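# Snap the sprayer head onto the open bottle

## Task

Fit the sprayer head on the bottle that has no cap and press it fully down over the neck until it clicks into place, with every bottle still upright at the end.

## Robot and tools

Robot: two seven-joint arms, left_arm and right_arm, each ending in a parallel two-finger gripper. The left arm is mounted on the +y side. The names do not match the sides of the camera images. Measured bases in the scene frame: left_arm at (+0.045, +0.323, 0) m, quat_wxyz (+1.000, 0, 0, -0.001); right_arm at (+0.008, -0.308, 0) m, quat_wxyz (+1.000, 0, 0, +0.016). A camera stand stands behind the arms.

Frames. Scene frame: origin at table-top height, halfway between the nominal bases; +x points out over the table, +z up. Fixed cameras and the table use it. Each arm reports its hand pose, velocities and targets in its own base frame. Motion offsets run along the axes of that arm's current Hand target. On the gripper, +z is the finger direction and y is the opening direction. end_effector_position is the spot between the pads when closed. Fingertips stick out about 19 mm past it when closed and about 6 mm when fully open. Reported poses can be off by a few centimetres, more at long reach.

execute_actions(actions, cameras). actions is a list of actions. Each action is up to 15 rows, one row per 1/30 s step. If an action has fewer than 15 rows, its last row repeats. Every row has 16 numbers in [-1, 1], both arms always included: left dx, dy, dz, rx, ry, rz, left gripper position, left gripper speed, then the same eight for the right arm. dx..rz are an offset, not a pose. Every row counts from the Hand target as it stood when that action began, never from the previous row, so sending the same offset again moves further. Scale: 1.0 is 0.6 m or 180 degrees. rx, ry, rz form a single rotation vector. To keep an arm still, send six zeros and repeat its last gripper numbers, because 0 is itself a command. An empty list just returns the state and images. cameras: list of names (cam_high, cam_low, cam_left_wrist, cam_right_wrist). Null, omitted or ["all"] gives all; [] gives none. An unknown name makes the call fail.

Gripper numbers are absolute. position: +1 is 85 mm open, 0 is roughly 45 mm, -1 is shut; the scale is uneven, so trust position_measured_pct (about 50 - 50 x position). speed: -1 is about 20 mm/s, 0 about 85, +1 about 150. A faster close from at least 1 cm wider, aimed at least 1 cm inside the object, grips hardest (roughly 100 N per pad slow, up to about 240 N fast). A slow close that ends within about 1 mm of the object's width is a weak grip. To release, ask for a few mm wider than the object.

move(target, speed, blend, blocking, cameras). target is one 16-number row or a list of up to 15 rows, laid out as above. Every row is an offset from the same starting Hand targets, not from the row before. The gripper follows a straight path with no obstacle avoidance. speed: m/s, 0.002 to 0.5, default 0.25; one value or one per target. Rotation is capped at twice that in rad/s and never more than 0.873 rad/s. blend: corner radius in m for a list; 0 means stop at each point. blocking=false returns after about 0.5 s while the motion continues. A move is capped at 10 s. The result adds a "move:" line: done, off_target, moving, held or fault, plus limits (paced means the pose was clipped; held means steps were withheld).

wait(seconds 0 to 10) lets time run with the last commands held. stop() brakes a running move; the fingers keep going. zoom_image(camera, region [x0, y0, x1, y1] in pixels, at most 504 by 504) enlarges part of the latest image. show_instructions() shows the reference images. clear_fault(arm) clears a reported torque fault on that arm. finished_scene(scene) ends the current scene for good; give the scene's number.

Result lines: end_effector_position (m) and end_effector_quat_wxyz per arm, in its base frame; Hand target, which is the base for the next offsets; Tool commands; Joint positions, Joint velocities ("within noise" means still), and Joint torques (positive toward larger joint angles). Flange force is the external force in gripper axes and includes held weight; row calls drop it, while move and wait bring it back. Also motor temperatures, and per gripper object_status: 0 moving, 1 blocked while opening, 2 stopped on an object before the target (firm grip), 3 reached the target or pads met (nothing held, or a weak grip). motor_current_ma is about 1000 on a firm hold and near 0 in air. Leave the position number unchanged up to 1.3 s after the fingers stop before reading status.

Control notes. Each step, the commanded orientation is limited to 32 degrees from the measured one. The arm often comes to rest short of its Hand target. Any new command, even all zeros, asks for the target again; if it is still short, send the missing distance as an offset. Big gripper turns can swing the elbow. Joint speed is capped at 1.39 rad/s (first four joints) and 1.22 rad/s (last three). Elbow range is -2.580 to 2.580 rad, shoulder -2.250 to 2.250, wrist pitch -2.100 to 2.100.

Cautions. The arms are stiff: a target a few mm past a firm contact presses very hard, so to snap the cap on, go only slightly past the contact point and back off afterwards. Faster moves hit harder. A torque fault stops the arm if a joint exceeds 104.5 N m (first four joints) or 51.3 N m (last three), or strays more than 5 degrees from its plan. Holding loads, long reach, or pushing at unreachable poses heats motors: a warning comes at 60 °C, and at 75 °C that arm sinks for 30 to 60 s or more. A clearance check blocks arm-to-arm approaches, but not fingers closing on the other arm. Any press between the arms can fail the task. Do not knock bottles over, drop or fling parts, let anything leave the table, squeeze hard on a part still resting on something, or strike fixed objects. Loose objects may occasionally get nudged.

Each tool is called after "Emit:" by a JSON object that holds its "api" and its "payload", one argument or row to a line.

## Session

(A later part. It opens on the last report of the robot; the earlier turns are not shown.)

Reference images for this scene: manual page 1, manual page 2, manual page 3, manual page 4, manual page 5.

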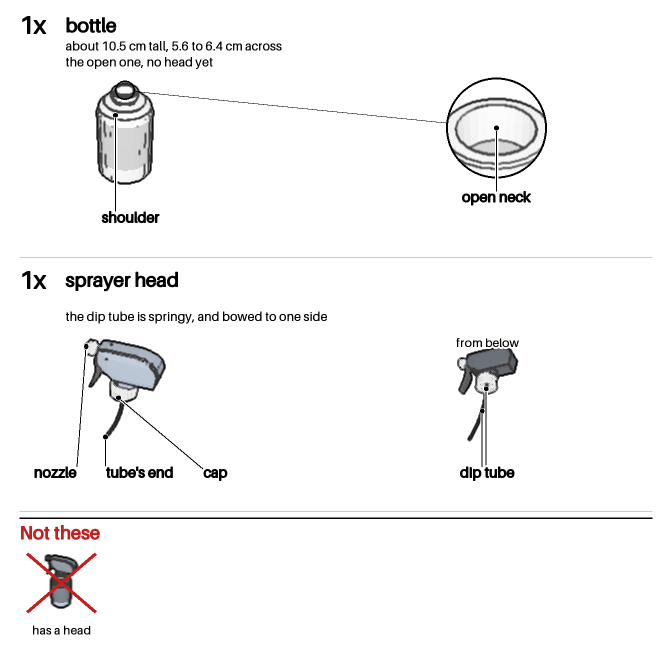

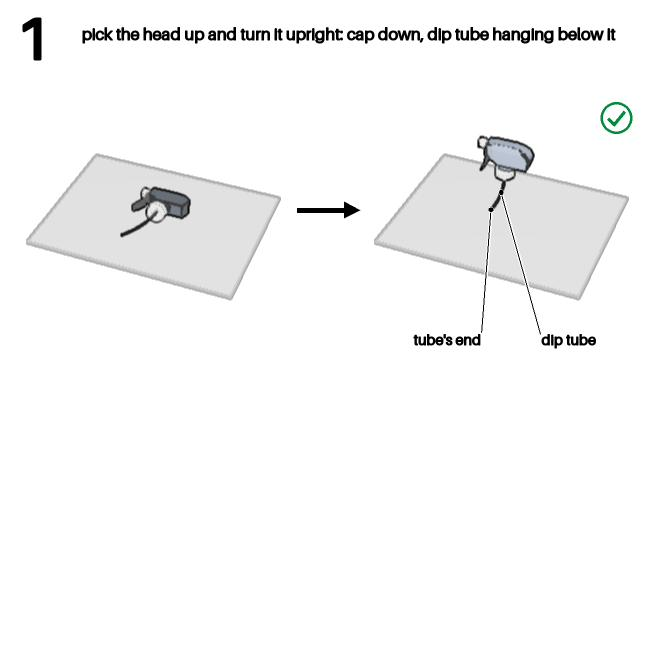

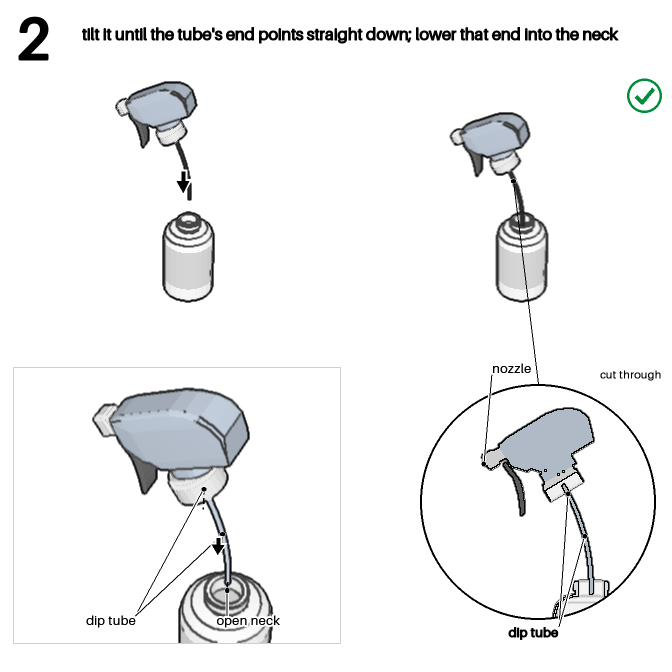

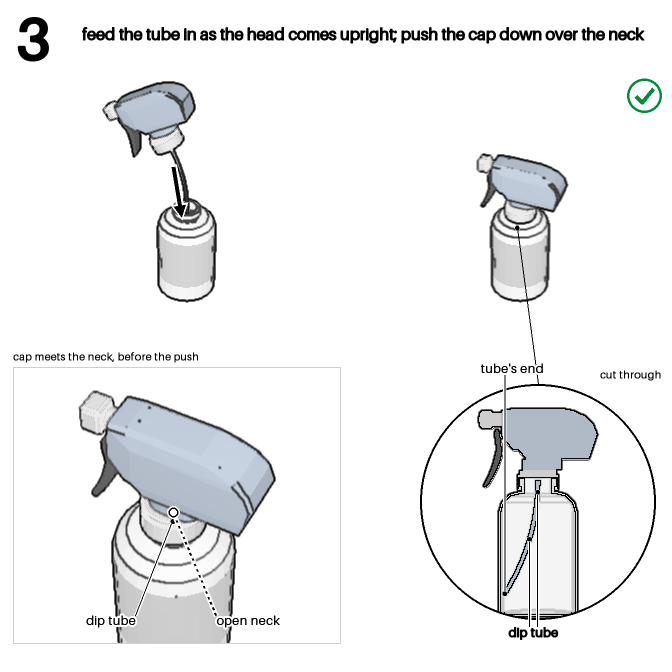

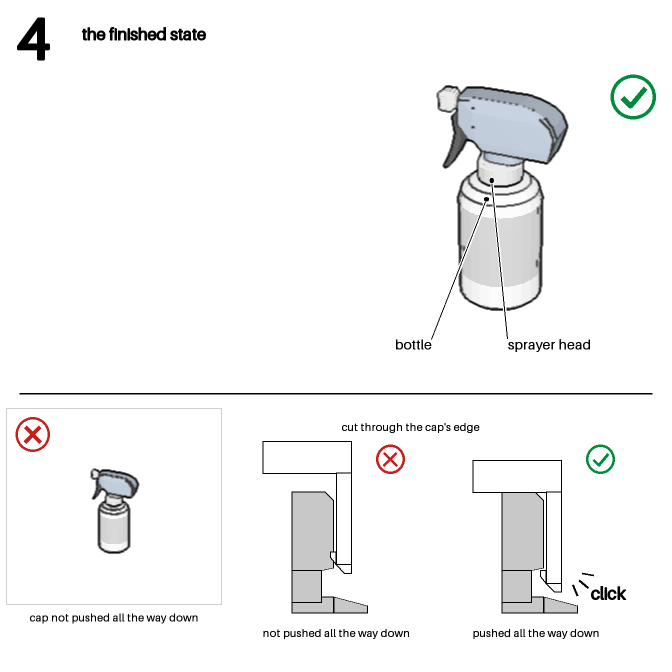

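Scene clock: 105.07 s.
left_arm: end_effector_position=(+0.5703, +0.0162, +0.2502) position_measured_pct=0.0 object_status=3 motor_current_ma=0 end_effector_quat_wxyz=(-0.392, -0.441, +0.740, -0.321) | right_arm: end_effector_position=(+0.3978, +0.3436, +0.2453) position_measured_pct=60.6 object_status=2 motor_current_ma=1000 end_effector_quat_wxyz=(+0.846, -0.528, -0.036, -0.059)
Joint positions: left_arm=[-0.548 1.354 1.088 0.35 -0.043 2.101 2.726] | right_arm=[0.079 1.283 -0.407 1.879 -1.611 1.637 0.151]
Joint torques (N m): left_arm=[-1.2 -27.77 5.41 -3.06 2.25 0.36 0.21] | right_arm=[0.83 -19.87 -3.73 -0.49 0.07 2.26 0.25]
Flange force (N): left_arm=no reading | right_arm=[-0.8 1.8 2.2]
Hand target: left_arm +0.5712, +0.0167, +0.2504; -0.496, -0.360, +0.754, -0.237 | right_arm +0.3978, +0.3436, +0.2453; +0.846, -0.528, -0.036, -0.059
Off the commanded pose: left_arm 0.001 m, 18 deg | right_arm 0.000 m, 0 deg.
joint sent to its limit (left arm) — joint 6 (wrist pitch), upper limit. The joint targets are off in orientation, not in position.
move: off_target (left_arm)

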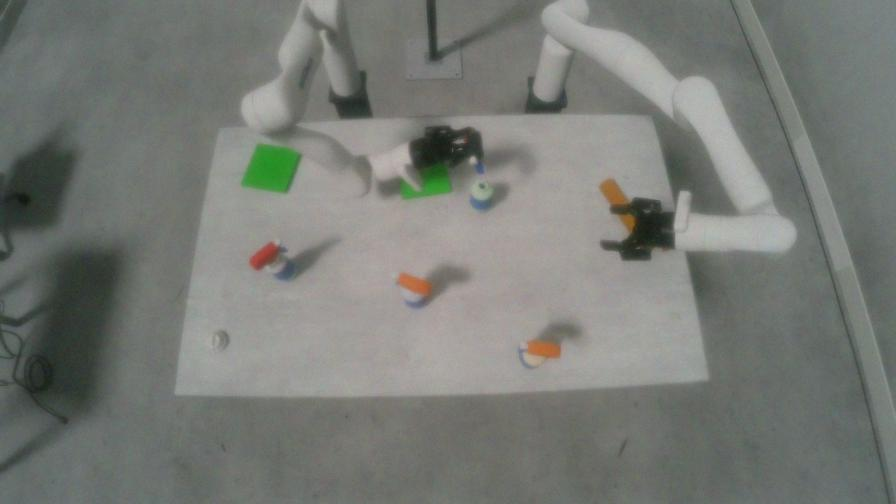

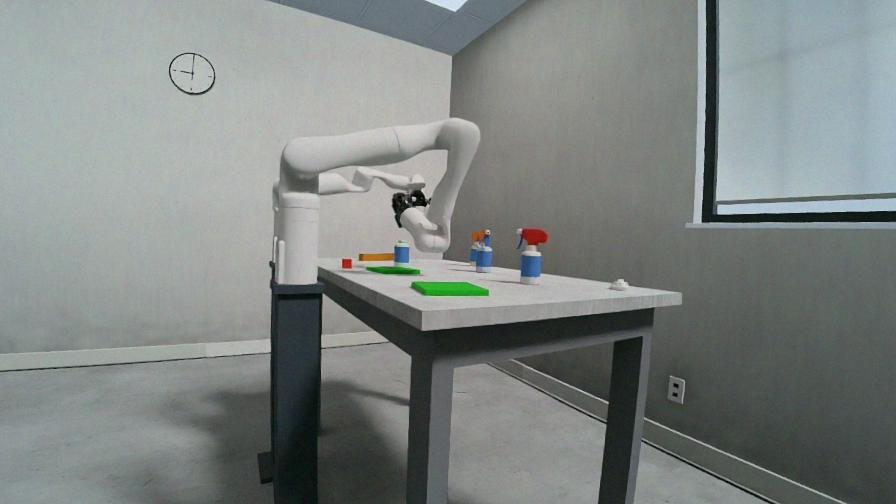

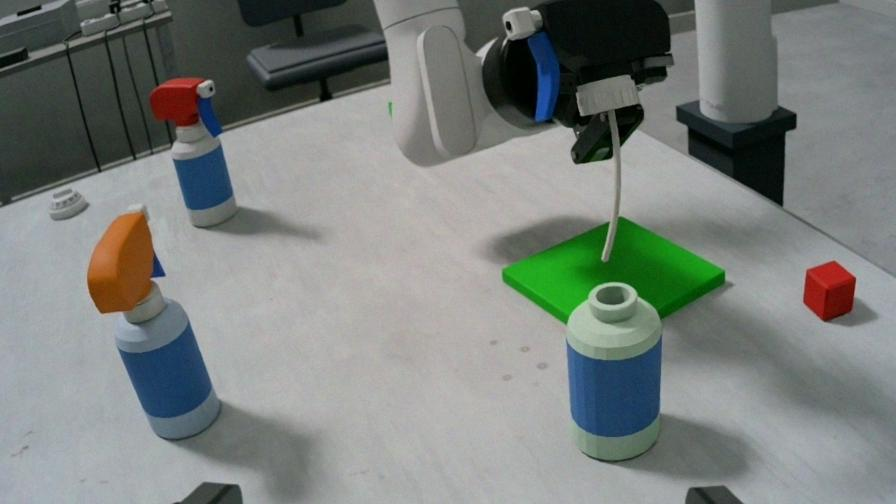

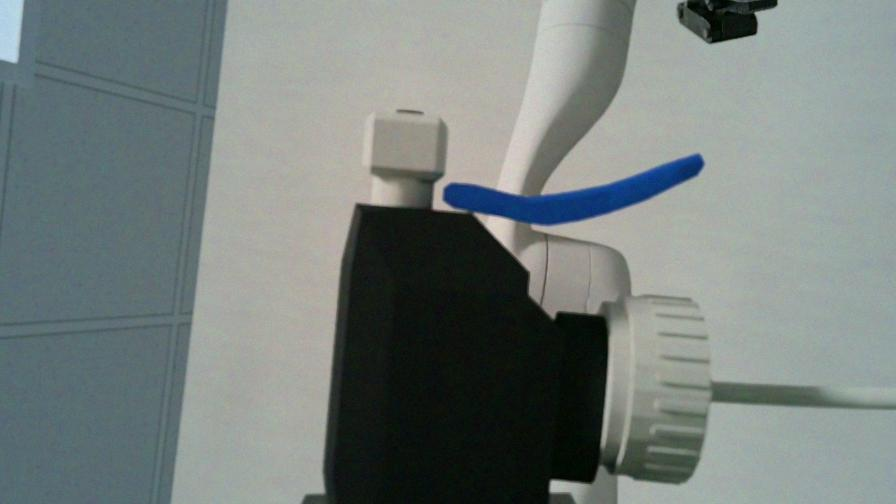

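Emit:
{"api": "move", "payload": {
  "target": [-0.0555,0.289,-0.0015,0.1459,0.0496,-0.0492,1,1,0,0,0,0,0,0,-0.4,-0.8],
  "speed": 0.2,
  "cameras": ["cam_left_wrist","cam_high"]
}}

Emit:
{"api": "zoom_image", "payload": {
  "camera": "cam_left_wrist",
  "region": [340, 200, 560, 420]
}}

Emit:
{"api": "zoom_image", "payload": {
  "camera": "cam_high",
  "region": [420, 120, 540, 220]
}}

Scene clock: 115.53 s.
left_arm: end_effector_position=(+0.4452, +0.1365, +0.2201) position_measured_pct=0.0 object_status=3 motor_current_ma=0 end_effector_quat_wxyz=(-0.475, -0.500, +0.610, -0.390) | right_arm: end_effector_position=(+0.3978, +0.3436, +0.2453) position_measured_pct=60.6 object_status=2 motor_current_ma=1000 end_effector_quat_wxyz=(+0.846, -0.528, -0.036, -0.059)
Joint positions: left_arm=[-1.078 1.382 1.088 0.923 0.077 1.932 2.759] | right_arm=[0.079 1.283 -0.407 1.879 -1.611 1.637 0.151]
Joint torques (N m): left_arm=[-1.25 -24.52 8.16 -1.92 2.59 0.74 0.18] | right_arm=[0.8 -19.89 -3.7 -0.45 0.02 2.27 0.24]
Flange force (N): left_arm=[-5.0 -7.9 -7.1] | right_arm=[-0.7 1.9 2.1]
Hand target: left_arm +0.4452, +0.1366, +0.2201; -0.475, -0.500, +0.610, -0.390 | right_arm +0.3978, +0.3436, +0.2453; +0.846, -0.528, -0.036, -0.059
Off the commanded pose: left_arm 0.000 m, 0 deg | right_arm 0.000 m, 0 deg.
move: done
Images, in order (width x height): cam_high 896x504, cam_left_wrist 896x504.

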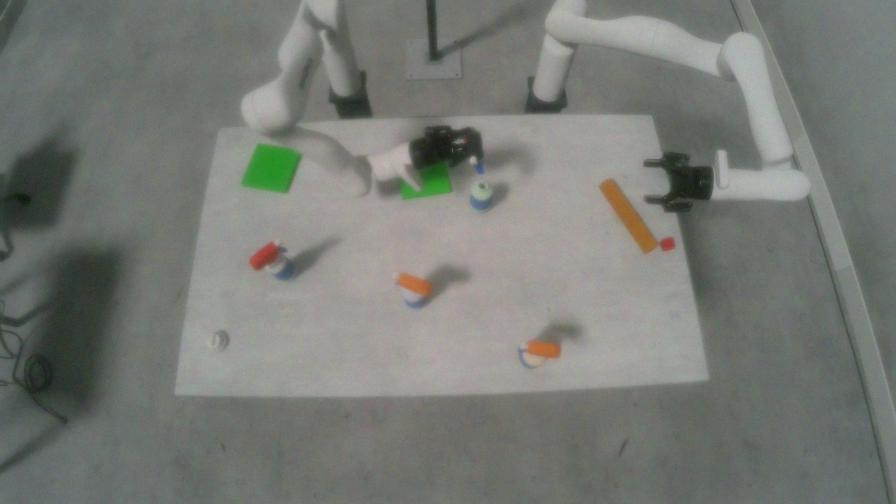

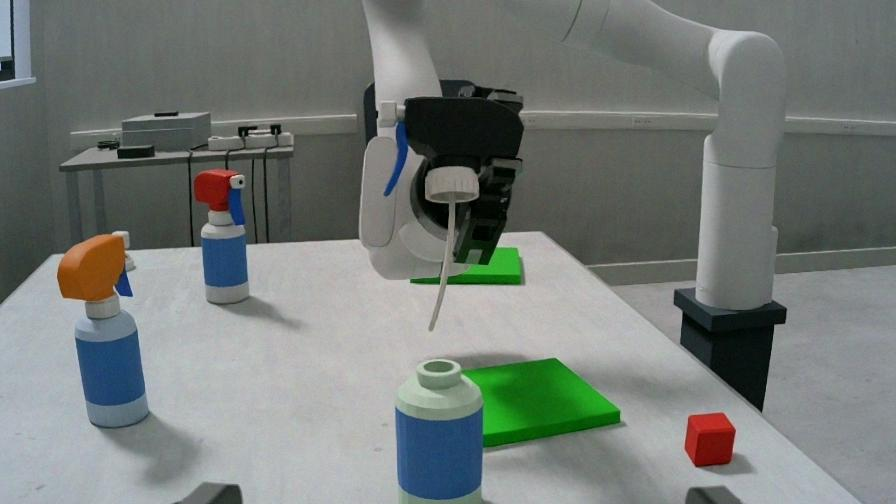

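Scaled by 2.291 from the camera's 896x504 image, which has a finer 1280x720 frame.

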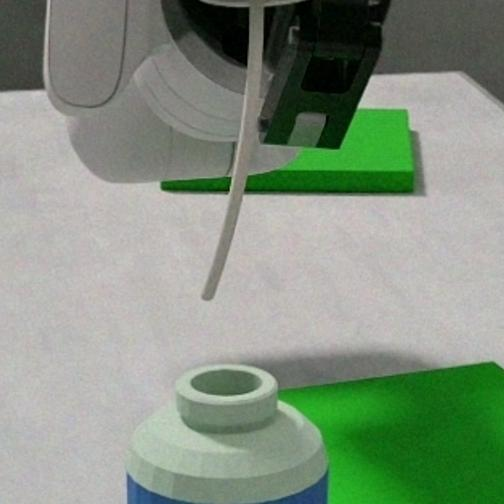

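Scaled by 4.200.

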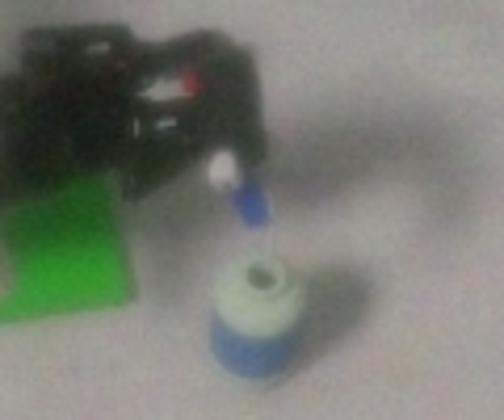

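Emit:
{"api": "move", "payload": {
  "target": [0,0,0,0,0,0,1,1,0.0648,-0.006,0.0073,0,0,0.0889,-0.4,-0.8],
  "speed": 0.12,
  "cameras": ["cam_high","cam_left_wrist"]
}}

Emit:
{"api": "zoom_image", "payload": {
  "camera": "cam_left_wrist",
  "region": [340, 100, 560, 440]
}}

Emit:
{"api": "zoom_image", "payload": {
  "camera": "cam_high",
  "region": [400, 100, 560, 260]
}}

Scene clock: 135.87 s.
left_arm: end_effector_position=(+0.4452, +0.1366, +0.2201) position_measured_pct=0.0 object_status=3 motor_current_ma=0 end_effector_quat_wxyz=(-0.475, -0.500, +0.610, -0.390) | right_arm: end_effector_position=(+0.4359, +0.3435, +0.2552) position_measured_pct=60.6 object_status=2 motor_current_ma=1000 end_effector_quat_wxyz=(+0.846, -0.528, +0.038, +0.059)
Joint positions: left_arm=[-1.079 1.382 1.088 0.923 0.077 1.932 2.759] | right_arm=[0.08 1.264 -0.407 1.768 -1.625 1.633 -0.257]
Joint torques (N m): left_arm=[-1.2 -24.58 8.17 -1.95 2.6 0.71 0.19] | right_arm=[0.85 -20.92 -3.78 -1.52 -0.31 2.22 0.28]
Flange force (N): left_arm=[-5.0 -7.7 -7.0] | right_arm=[0.3 1.9 1.8]
Hand target: left_arm +0.4452, +0.1366, +0.2201; -0.475, -0.500, +0.610, -0.390 | right_arm +0.4358, +0.3436, +0.2552; +0.846, -0.528, +0.038, +0.059
Off the commanded pose: left_arm 0.000 m, 0 deg | right_arm 0.000 m, 0 deg.
move: done
Images, in order (width x height): cam_high 896x504, cam_left_wrist 896x504.

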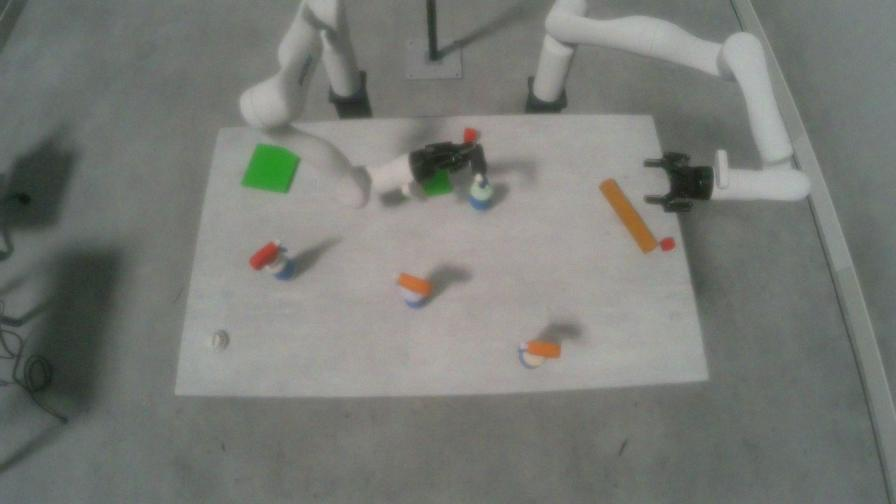

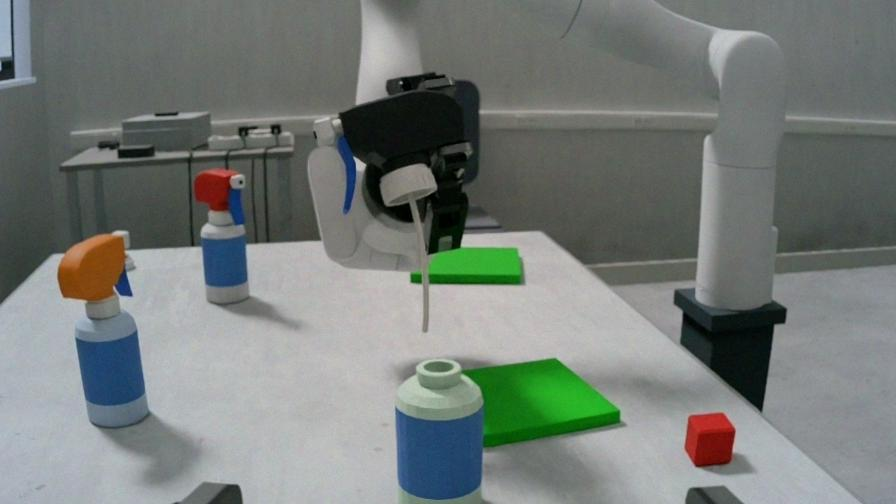

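Scaled by 1.482 from the camera's 896x504 image, which has a finer 1280x720 frame.

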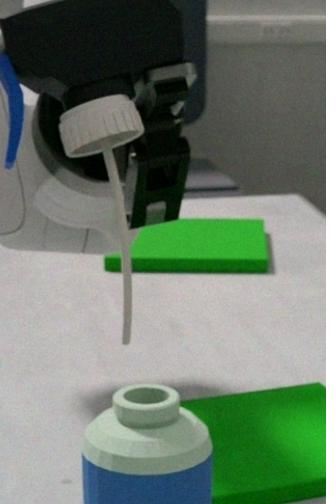

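Scaled by 3.150.

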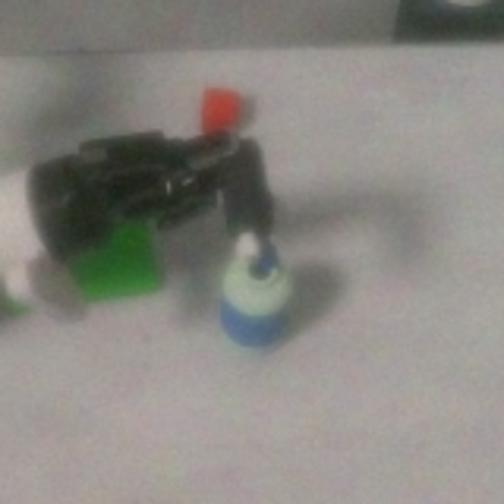

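Emit:
{"api": "move", "payload": {
  "target": [0.0865,-0.2452,0.138,-0.1459,-0.0496,0.0492,1,1,0,0,0,0,0,0,-0.4,-0.8],
  "speed": 0.2,
  "cameras": ["cam_left_wrist"]
}}

Emit:
{"api": "zoom_image", "payload": {
  "camera": "cam_left_wrist",
  "region": [500, 80, 720, 420]
}}

Scene clock: 140.57 s.
left_arm: end_effector_position=(+0.5704, +0.0162, +0.2501) position_measured_pct=0.0 object_status=3 motor_current_ma=0 end_effector_quat_wxyz=(-0.393, -0.441, +0.740, -0.321) | right_arm: end_effector_position=(+0.4358, +0.3436, +0.2552) position_measured_pct=60.6 object_status=2 motor_current_ma=1000 end_effector_quat_wxyz=(+0.846, -0.528, +0.038, +0.059)
Joint positions: left_arm=[-0.552 1.365 1.16 0.35 -0.104 2.101 2.743] | right_arm=[0.08 1.264 -0.407 1.768 -1.625 1.633 -0.257]
Joint torques (N m): left_arm=[-1.22 -27.81 5.47 -2.64 2.27 0.33 0.22] | right_arm=[0.84 -20.99 -3.83 -1.51 -0.33 2.27 0.29]
Flange force (N): left_arm=no reading | right_arm=[0.4 2.1 1.7]
Hand target: left_arm +0.5713, +0.0167, +0.2503; -0.496, -0.360, +0.754, -0.237 | right_arm +0.4358, +0.3436, +0.2552; +0.846, -0.528, +0.038, +0.059
Off the commanded pose: left_arm 0.001 m, 18 deg | right_arm 0.000 m, 0 deg.
joint sent to its limit (left arm) — joint 6 (wrist pitch), upper limit. The joint targets are off in orientation, not in position.
move: off_target (left_arm)
Images, in order (width x height): cam_left_wrist 896x504.

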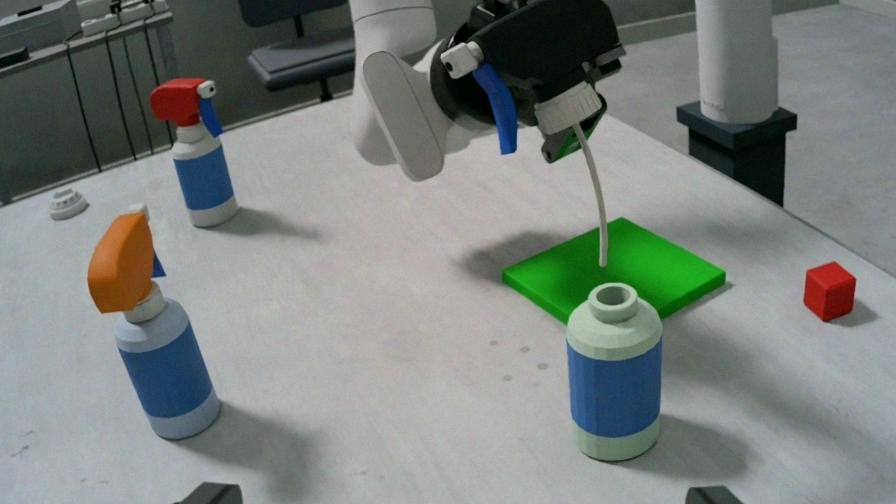

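Scaled by 1.482 from the camera's 896x504 image, which has a finer 1280x720 frame.

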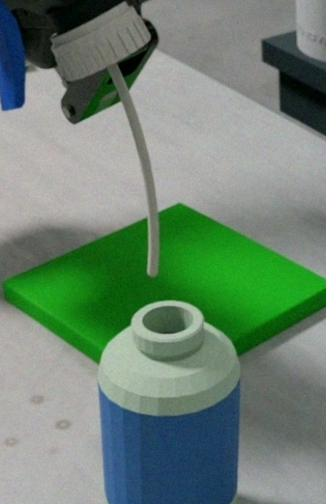

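Emit:
{"api": "move", "payload": {
  "target": [0,0,0,0,0,0,1,1,-0.0144,0.0172,-0.0148,0,0,0,-0.4,-0.8],
  "speed": 0.08,
  "cameras": ["cam_left_wrist"]
}}

Emit:
{"api": "zoom_image", "payload": {
  "camera": "cam_left_wrist",
  "region": [500, 80, 720, 420]
}}

Emit:
{"api": "move", "payload": {
  "target": [-0.0555,0.289,-0.0015,0.1459,0.0496,-0.0492,1,1,0,0,0,0,0,0,-0.4,-0.8],
  "speed": 0.2,
  "cameras": ["cam_left_wrist"]
}}

Emit:
{"api": "zoom_image", "payload": {
  "camera": "cam_left_wrist",
  "region": [340, 100, 560, 440]
}}

Scene clock: 148.33 s.
left_arm: end_effector_position=(+0.5704, +0.0162, +0.2501) position_measured_pct=0.0 object_status=3 motor_current_ma=0 end_effector_quat_wxyz=(-0.393, -0.441, +0.740, -0.321) | right_arm: end_effector_position=(+0.4258, +0.3396, +0.2433) position_measured_pct=60.6 object_status=2 motor_current_ma=1000 end_effector_quat_wxyz=(+0.846, -0.528, +0.038, +0.059)
Joint positions: left_arm=[-0.552 1.365 1.164 0.35 -0.107 2.101 2.744] | right_arm=[0.084 1.289 -0.398 1.788 -1.607 1.642 -0.216]
Joint torques (N m): left_arm=[-1.19 -27.69 5.51 -2.61 2.24 0.32 0.08] | right_arm=[0.85 -20.68 -3.79 -1.17 -0.23 2.27 0.3]
Flange force (N): left_arm=no reading | right_arm=[0.0 1.9 1.8]
Hand target: left_arm +0.5713, +0.0166, +0.2503; -0.496, -0.360, +0.754, -0.237 | right_arm +0.4258, +0.3396, +0.2433; +0.846, -0.528, +0.038, +0.059
Off the commanded pose: left_arm 0.001 m, 18 deg | right_arm 0.000 m, 0 deg.
joint sent to its limit (left arm) — joint 6 (wrist pitch), upper limit. The joint targets are off in orientation, not in position.
move: off_target (left_arm)
Images, in order (width x height): cam_left_wrist 896x504.

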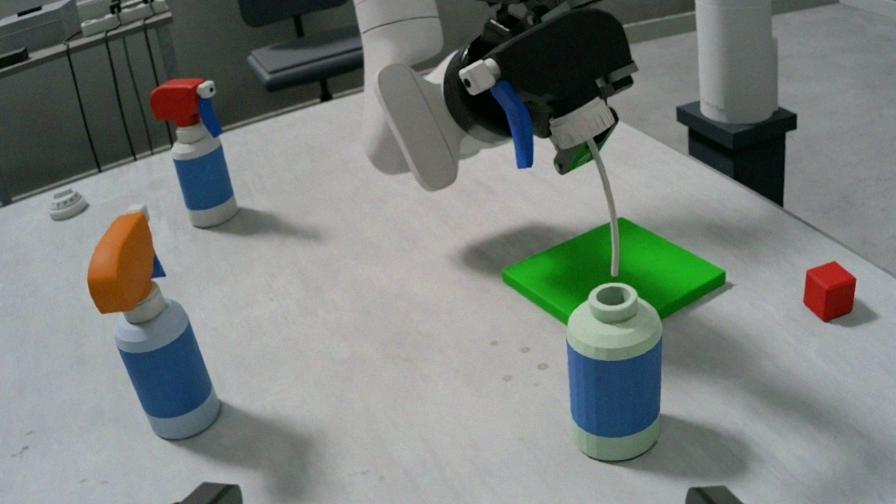

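Scaled by 1.482 from the camera's 896x504 image, which has a finer 1280x720 frame.

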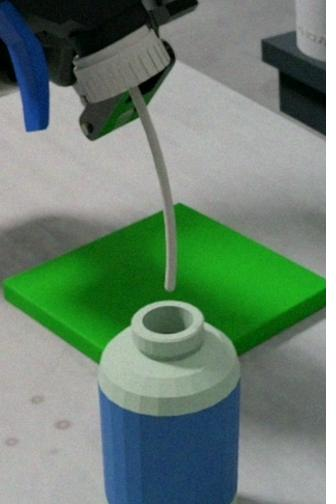

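Scene clock: 149.63 s.
left_arm: end_effector_position=(+0.4453, +0.1365, +0.2201) position_measured_pct=0.0 object_status=3 motor_current_ma=0 end_effector_quat_wxyz=(-0.475, -0.500, +0.610, -0.390) | right_arm: end_effector_position=(+0.4258, +0.3396, +0.2432) position_measured_pct=60.6 object_status=2 motor_current_ma=1000 end_effector_quat_wxyz=(+0.846, -0.528, +0.038, +0.059)
Joint positions: left_arm=[-1.091 1.412 1.169 0.923 0.02 1.927 2.806] | right_arm=[0.084 1.289 -0.398 1.788 -1.607 1.642 -0.216]
Joint torques (N m): left_arm=[-1.24 -24.47 8.38 -1.51 2.65 0.59 0.17] | right_arm=[0.86 -20.73 -3.8 -1.13 -0.19 2.28 0.28]
Flange force (N): left_arm=[-4.9 -7.8 -7.0] | right_arm=[0.2 2.1 1.9]
Hand target: left_arm +0.4452, +0.1365, +0.2200; -0.475, -0.500, +0.610, -0.390 | right_arm +0.4258, +0.3396, +0.2432; +0.846, -0.528, +0.038, +0.059
Off the commanded pose: left_arm 0.000 m, 0 deg | right_arm 0.000 m, 0 deg.
move: done
Images, in order (width x height): cam_left_wrist 896x504.

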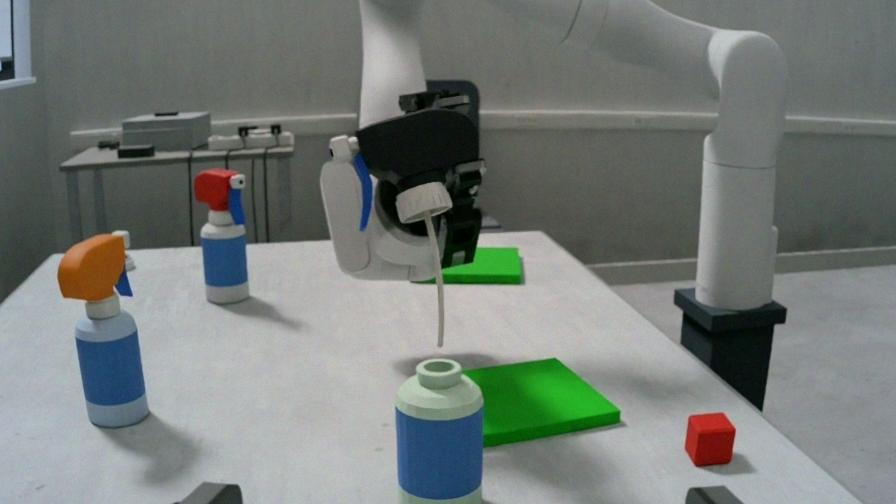

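Scaled by 1.482 from the camera's 896x504 image, which has a finer 1280x720 frame.

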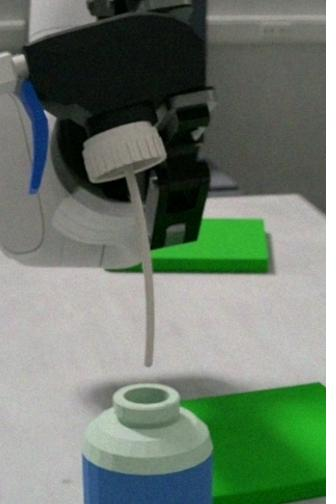

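Emit:
{"api": "move", "payload": {
  "target": [0,0,0,0,0,0,1,1,0.0046,0.0327,-0.0161,0,0,0,-0.4,-0.8],
  "speed": 0.05,
  "cameras": ["cam_left_wrist"]
}}

Emit:
{"api": "zoom_image", "payload": {
  "camera": "cam_left_wrist",
  "region": [380, 240, 500, 420]
}}

Scene clock: 153.67 s.
left_arm: end_effector_position=(+0.4452, +0.1365, +0.2200) position_measured_pct=0.0 object_status=3 motor_current_ma=0 end_effector_quat_wxyz=(-0.475, -0.500, +0.610, -0.390) | right_arm: end_effector_position=(+0.4258, +0.3396, +0.2212) position_measured_pct=60.6 object_status=2 motor_current_ma=1000 end_effector_quat_wxyz=(+0.846, -0.528, +0.038, +0.059)
Joint positions: left_arm=[-1.091 1.412 1.169 0.923 0.02 1.927 2.806] | right_arm=[0.078 1.34 -0.387 1.756 -1.59 1.649 -0.199]
Joint torques (N m): left_arm=[-1.23 -24.49 8.38 -1.57 2.67 0.56 0.22] | right_arm=[0.84 -20.77 -3.79 -0.87 -0.19 2.27 0.27]
Flange force (N): left_arm=[-5.0 -7.5 -6.8] | right_arm=[0.1 1.9 1.9]
Hand target: left_arm +0.4452, +0.1365, +0.2200; -0.475, -0.500, +0.610, -0.390 | right_arm +0.4258, +0.3396, +0.2212; +0.846, -0.528, +0.038, +0.059
Off the commanded pose: left_arm 0.000 m, 0 deg | right_arm 0.000 m, 0 deg.
move: done
Images, in order (width x height): cam_left_wrist 896x504.

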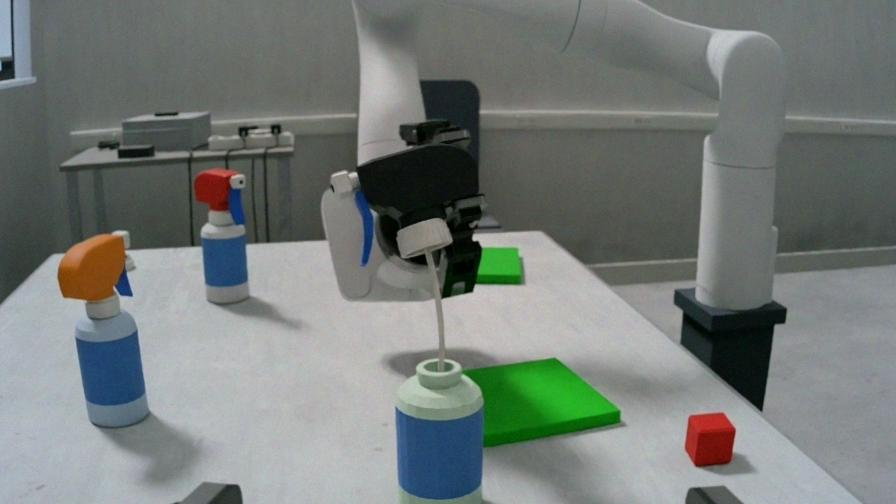

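Scaled by 2.800 from the camera's 896x504 image, which has a finer 1280x720 frame.

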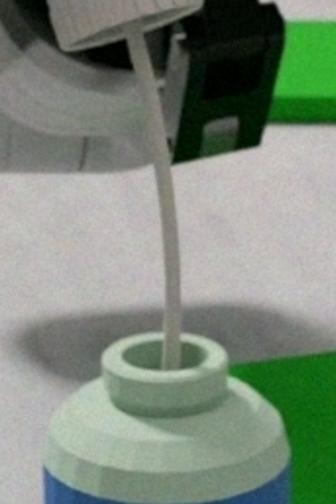

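Emit:
{"api": "move", "payload": {
  "target": [0,0,0,0,0,0,1,1,-0.003,0.0448,0.008,-0.0441,0.0053,-0.0133,-0.4,-0.8],
  "speed": 0.06,
  "cameras": ["cam_left_wrist"]
}}

Emit:
{"api": "zoom_image", "payload": {
  "camera": "cam_left_wrist",
  "region": [380, 240, 500, 420]
}}

Scene clock: 182.27 s.
left_arm: end_effector_position=(+0.4452, +0.1365, +0.2200) position_measured_pct=0.0 object_status=3 motor_current_ma=0 end_effector_quat_wxyz=(-0.475, -0.500, +0.610, -0.390) | right_arm: end_effector_position=(+0.4202, +0.3555, +0.1996) position_measured_pct=60.6 object_status=2 motor_current_ma=1000 end_effector_quat_wxyz=(+0.808, -0.586, +0.030, +0.040)
Joint positions: left_arm=[-1.091 1.412 1.169 0.923 0.02 1.927 2.806] | right_arm=[0.049 1.284 -0.346 1.803 -1.621 1.552 -0.153]
Joint torques (N m): left_arm=[-1.19 -24.54 8.38 -1.53 2.66 0.61 0.18] | right_arm=[0.78 -20.77 -3.49 -1.08 -0.14 2.41 0.27]
Flange force (N): left_arm=[-5.0 -7.6 -6.8] | right_arm=[-0.2 1.9 2.0]
Hand target: left_arm +0.4452, +0.1365, +0.2200; -0.475, -0.500, +0.610, -0.390 | right_arm +0.4202, +0.3555, +0.1996; +0.808, -0.586, +0.030, +0.040
Off the commanded pose: left_arm 0.000 m, 0 deg | right_arm 0.000 m, 0 deg.
move: done
Images, in order (width x height): cam_left_wrist 896x504.

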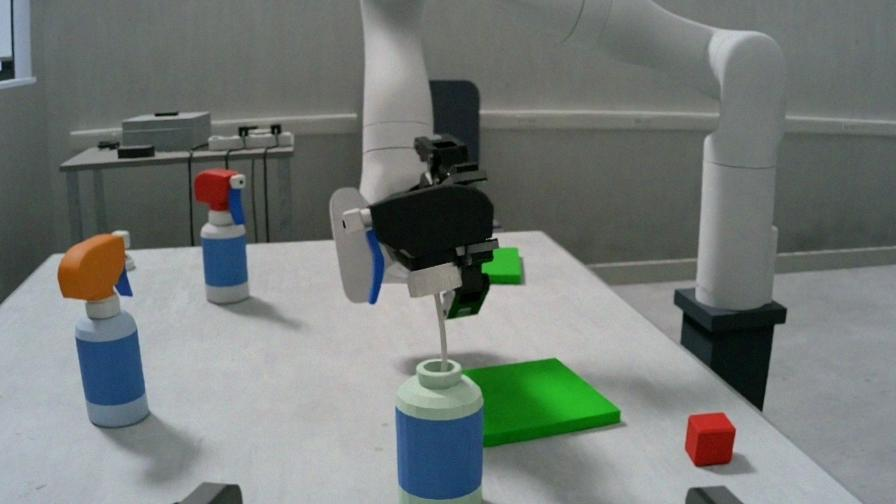

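Scaled by 2.800 from the camera's 896x504 image, which has a finer 1280x720 frame.

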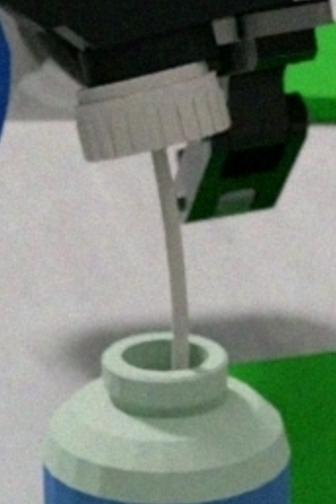

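Emit:
{"api": "move", "payload": {
  "target": [0,0,0,0,0,0,1,1,-0.002,0.0457,0.0098,-0.0499,0.0037,-0.0156,-0.4,-0.8],
  "speed": 0.06,
  "cameras": ["cam_left_wrist"]
}}

Emit:
{"api": "zoom_image", "payload": {
  "camera": "cam_left_wrist",
  "region": [380, 240, 500, 420]
}}

Scene clock: 188.83 s.
left_arm: end_effector_position=(+0.4452, +0.1365, +0.2200) position_measured_pct=0.0 object_status=3 motor_current_ma=0 end_effector_quat_wxyz=(-0.475, -0.500, +0.610, -0.390) | right_arm: end_effector_position=(+0.4163, +0.3695, +0.1756) position_measured_pct=60.6 object_status=2 motor_current_ma=1000 end_effector_quat_wxyz=(+0.761, -0.649, +0.017, +0.019)
Joint positions: left_arm=[-1.091 1.412 1.169 0.923 0.02 1.927 2.806] | right_arm=[0.009 1.217 -0.302 1.847 -1.658 1.439 -0.116]
Joint torques (N m): left_arm=[-1.23 -24.51 8.39 -1.56 2.62 0.6 0.22] | right_arm=[0.81 -20.62 -3.15 -1.4 -0.19 2.49 0.28]
Flange force (N): left_arm=[-5.0 -7.5 -6.7] | right_arm=[-0.4 1.6 2.2]
Hand target: left_arm +0.4452, +0.1365, +0.2200; -0.475, -0.500, +0.610, -0.390 | right_arm +0.4163, +0.3695, +0.1756; +0.761, -0.649, +0.017, +0.019
Off the commanded pose: left_arm 0.000 m, 0 deg | right_arm 0.000 m, 0 deg.
move: done
Images, in order (width x height): cam_left_wrist 896x504.

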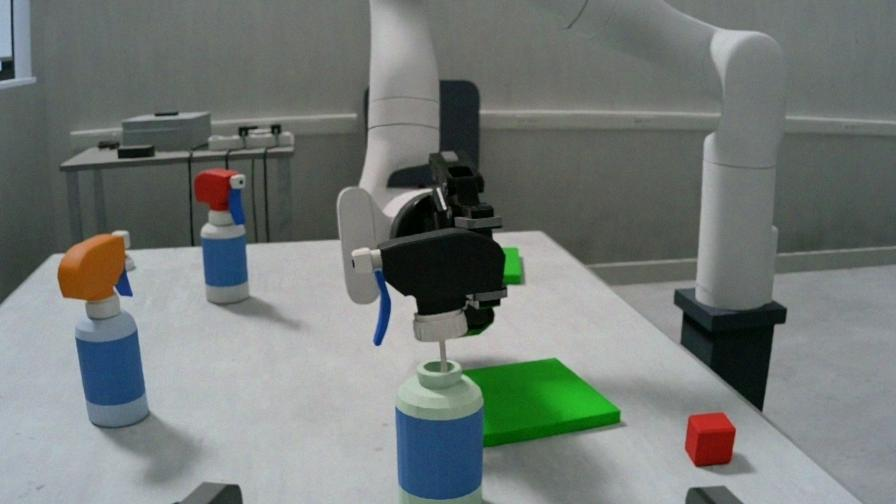

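Scaled by 2.800 from the camera's 896x504 image, which has a finer 1280x720 frame.

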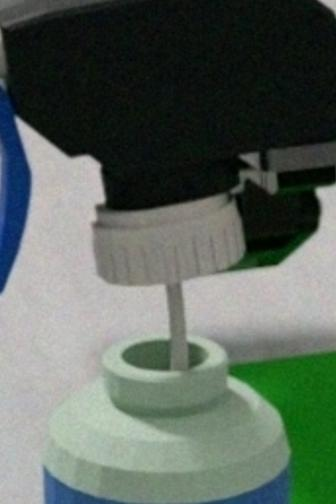

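Emit:
{"api": "move", "payload": {
  "target": [0,0,0,0,0,0,1,1,0,0.0428,0.0097,-0.05,0.0012,-0.0156,-0.4,-0.8],
  "speed": 0.06,
  "cameras": ["cam_left_wrist", "cam_high"]
}}

Emit:
{"api": "zoom_image", "payload": {
  "camera": "cam_left_wrist",
  "region": [380, 240, 500, 420]
}}

Emit:
{"api": "move", "payload": {
  "target": [0.0865,-0.2452,0.138,-0.1459,-0.0496,0.0492,1,1,0,0,0,0,0,0,-0.4,-0.8],
  "speed": 0.2,
  "cameras": ["cam_left_wrist"]
}}

Emit:
{"api": "zoom_image", "payload": {
  "camera": "cam_left_wrist",
  "region": [540, 170, 680, 380]
}}

Scene clock: 194.37 s.
left_arm: end_effector_position=(+0.4452, +0.1365, +0.2200) position_measured_pct=0.0 object_status=3 motor_current_ma=0 end_effector_quat_wxyz=(-0.475, -0.500, +0.610, -0.390) | right_arm: end_effector_position=(+0.4151, +0.3793, +0.1512) position_measured_pct=60.6 object_status=2 motor_current_ma=1000 end_effector_quat_wxyz=(+0.708, -0.707, +0.001, +0.000)
Joint positions: left_arm=[-1.091 1.412 1.169 0.923 0.02 1.927 2.806] | right_arm=[-0.038 1.149 -0.257 1.877 -1.69 1.324 -0.097]
Joint torques (N m): left_arm=[-1.21 -24.5 8.41 -1.51 2.65 0.6 0.19] | right_arm=[0.87 -19.91 -2.13 -1.72 -0.27 2.1 0.19]
Flange force (N): left_arm=[-5.0 -7.7 -6.9] | right_arm=[-0.8 -0.2 2.5]
Hand target: left_arm +0.4452, +0.1365, +0.2200; -0.475, -0.500, +0.610, -0.390 | right_arm +0.4151, +0.3793, +0.1512; +0.708, -0.707, +0.001, +0.000
Off the commanded pose: left_arm 0.000 m, 0 deg | right_arm 0.000 m, 0 deg.
move: done
Images, in order (width x height): cam_high 896x504, cam_left_wrist 896x504.

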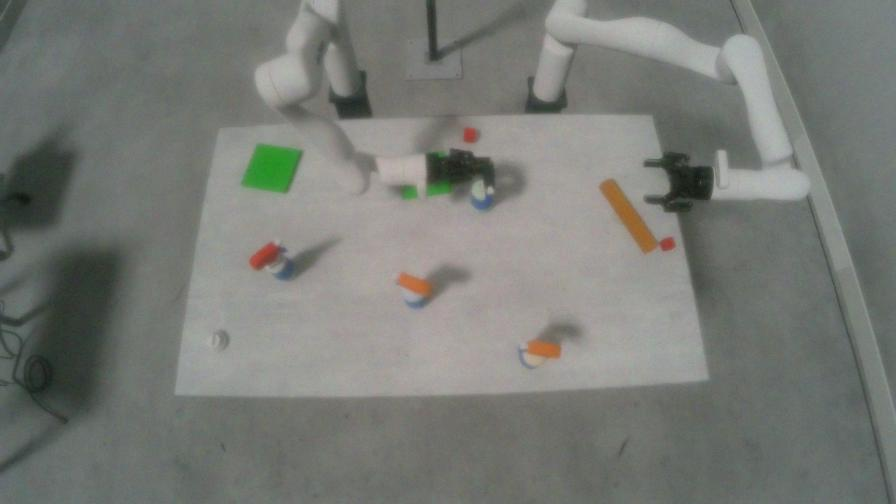

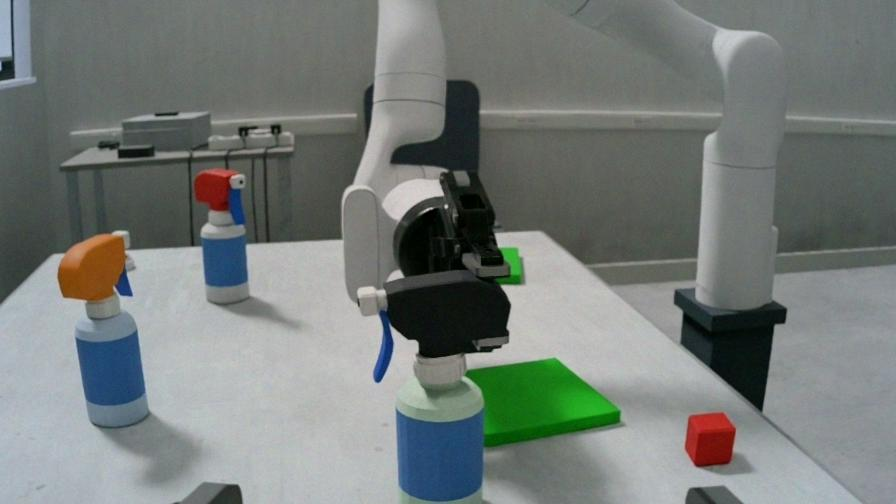

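Scaled by 2.800 from the camera's 896x504 image, which has a finer 1280x720 frame.

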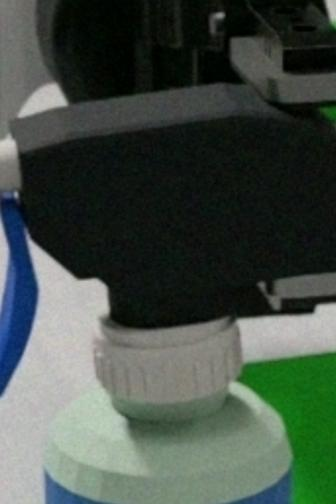

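Scene clock: 196.13 s.
left_arm: end_effector_position=(+0.5704, +0.0161, +0.2500) position_measured_pct=0.0 object_status=3 motor_current_ma=0 end_effector_quat_wxyz=(-0.393, -0.441, +0.740, -0.321) | right_arm: end_effector_position=(+0.4151, +0.3793, +0.1512) position_measured_pct=60.6 object_status=2 motor_current_ma=1000 end_effector_quat_wxyz=(+0.708, -0.707, +0.001, +0.000)
Joint positions: left_arm=[-0.552 1.367 1.177 0.35 -0.118 2.101 2.747] | right_arm=[-0.038 1.149 -0.257 1.877 -1.69 1.324 -0.097]
Joint torques (N m): left_arm=[-1.19 -27.79 5.54 -2.59 2.29 0.31 0.2] | right_arm=[0.86 -19.84 -2.04 -1.73 -0.28 2.04 0.21]
Flange force (N): left_arm=no reading | right_arm=[-0.8 -0.4 2.5]
Hand target: left_arm +0.5713, +0.0166, +0.2503; -0.496, -0.360, +0.754, -0.237 | right_arm +0.4151, +0.3793, +0.1512; +0.708, -0.707, +0.001, +0.000
Off the commanded pose: left_arm 0.001 m, 18 deg | right_arm 0.000 m, 0 deg.
joint sent to its limit (left arm) — joint 6 (wrist pitch), upper limit. The joint targets are off in orientation, not in position.
move: off_target (left_arm)
Images, in order (width x height): cam_left_wrist 896x504.

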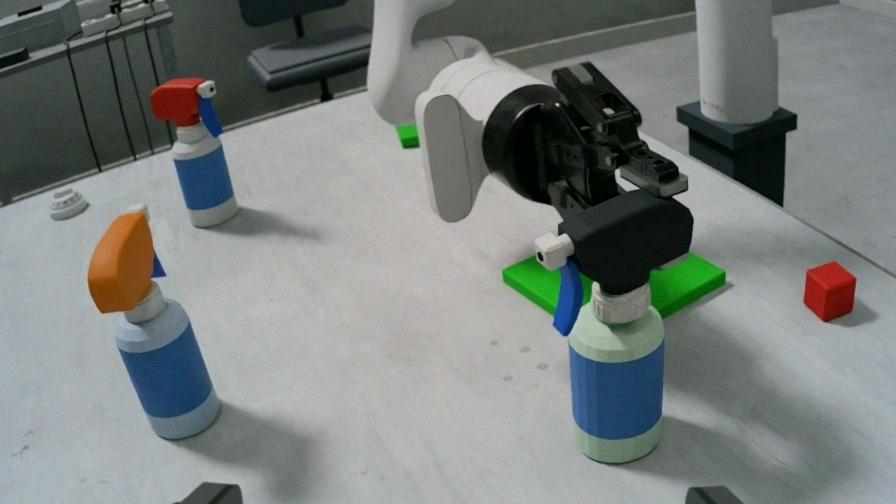

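Scaled by 2.400 from the camera's 896x504 image, which has a finer 1280x720 frame.

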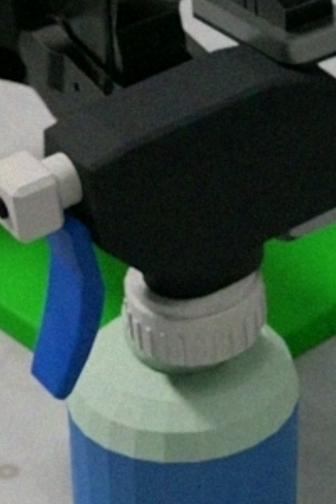

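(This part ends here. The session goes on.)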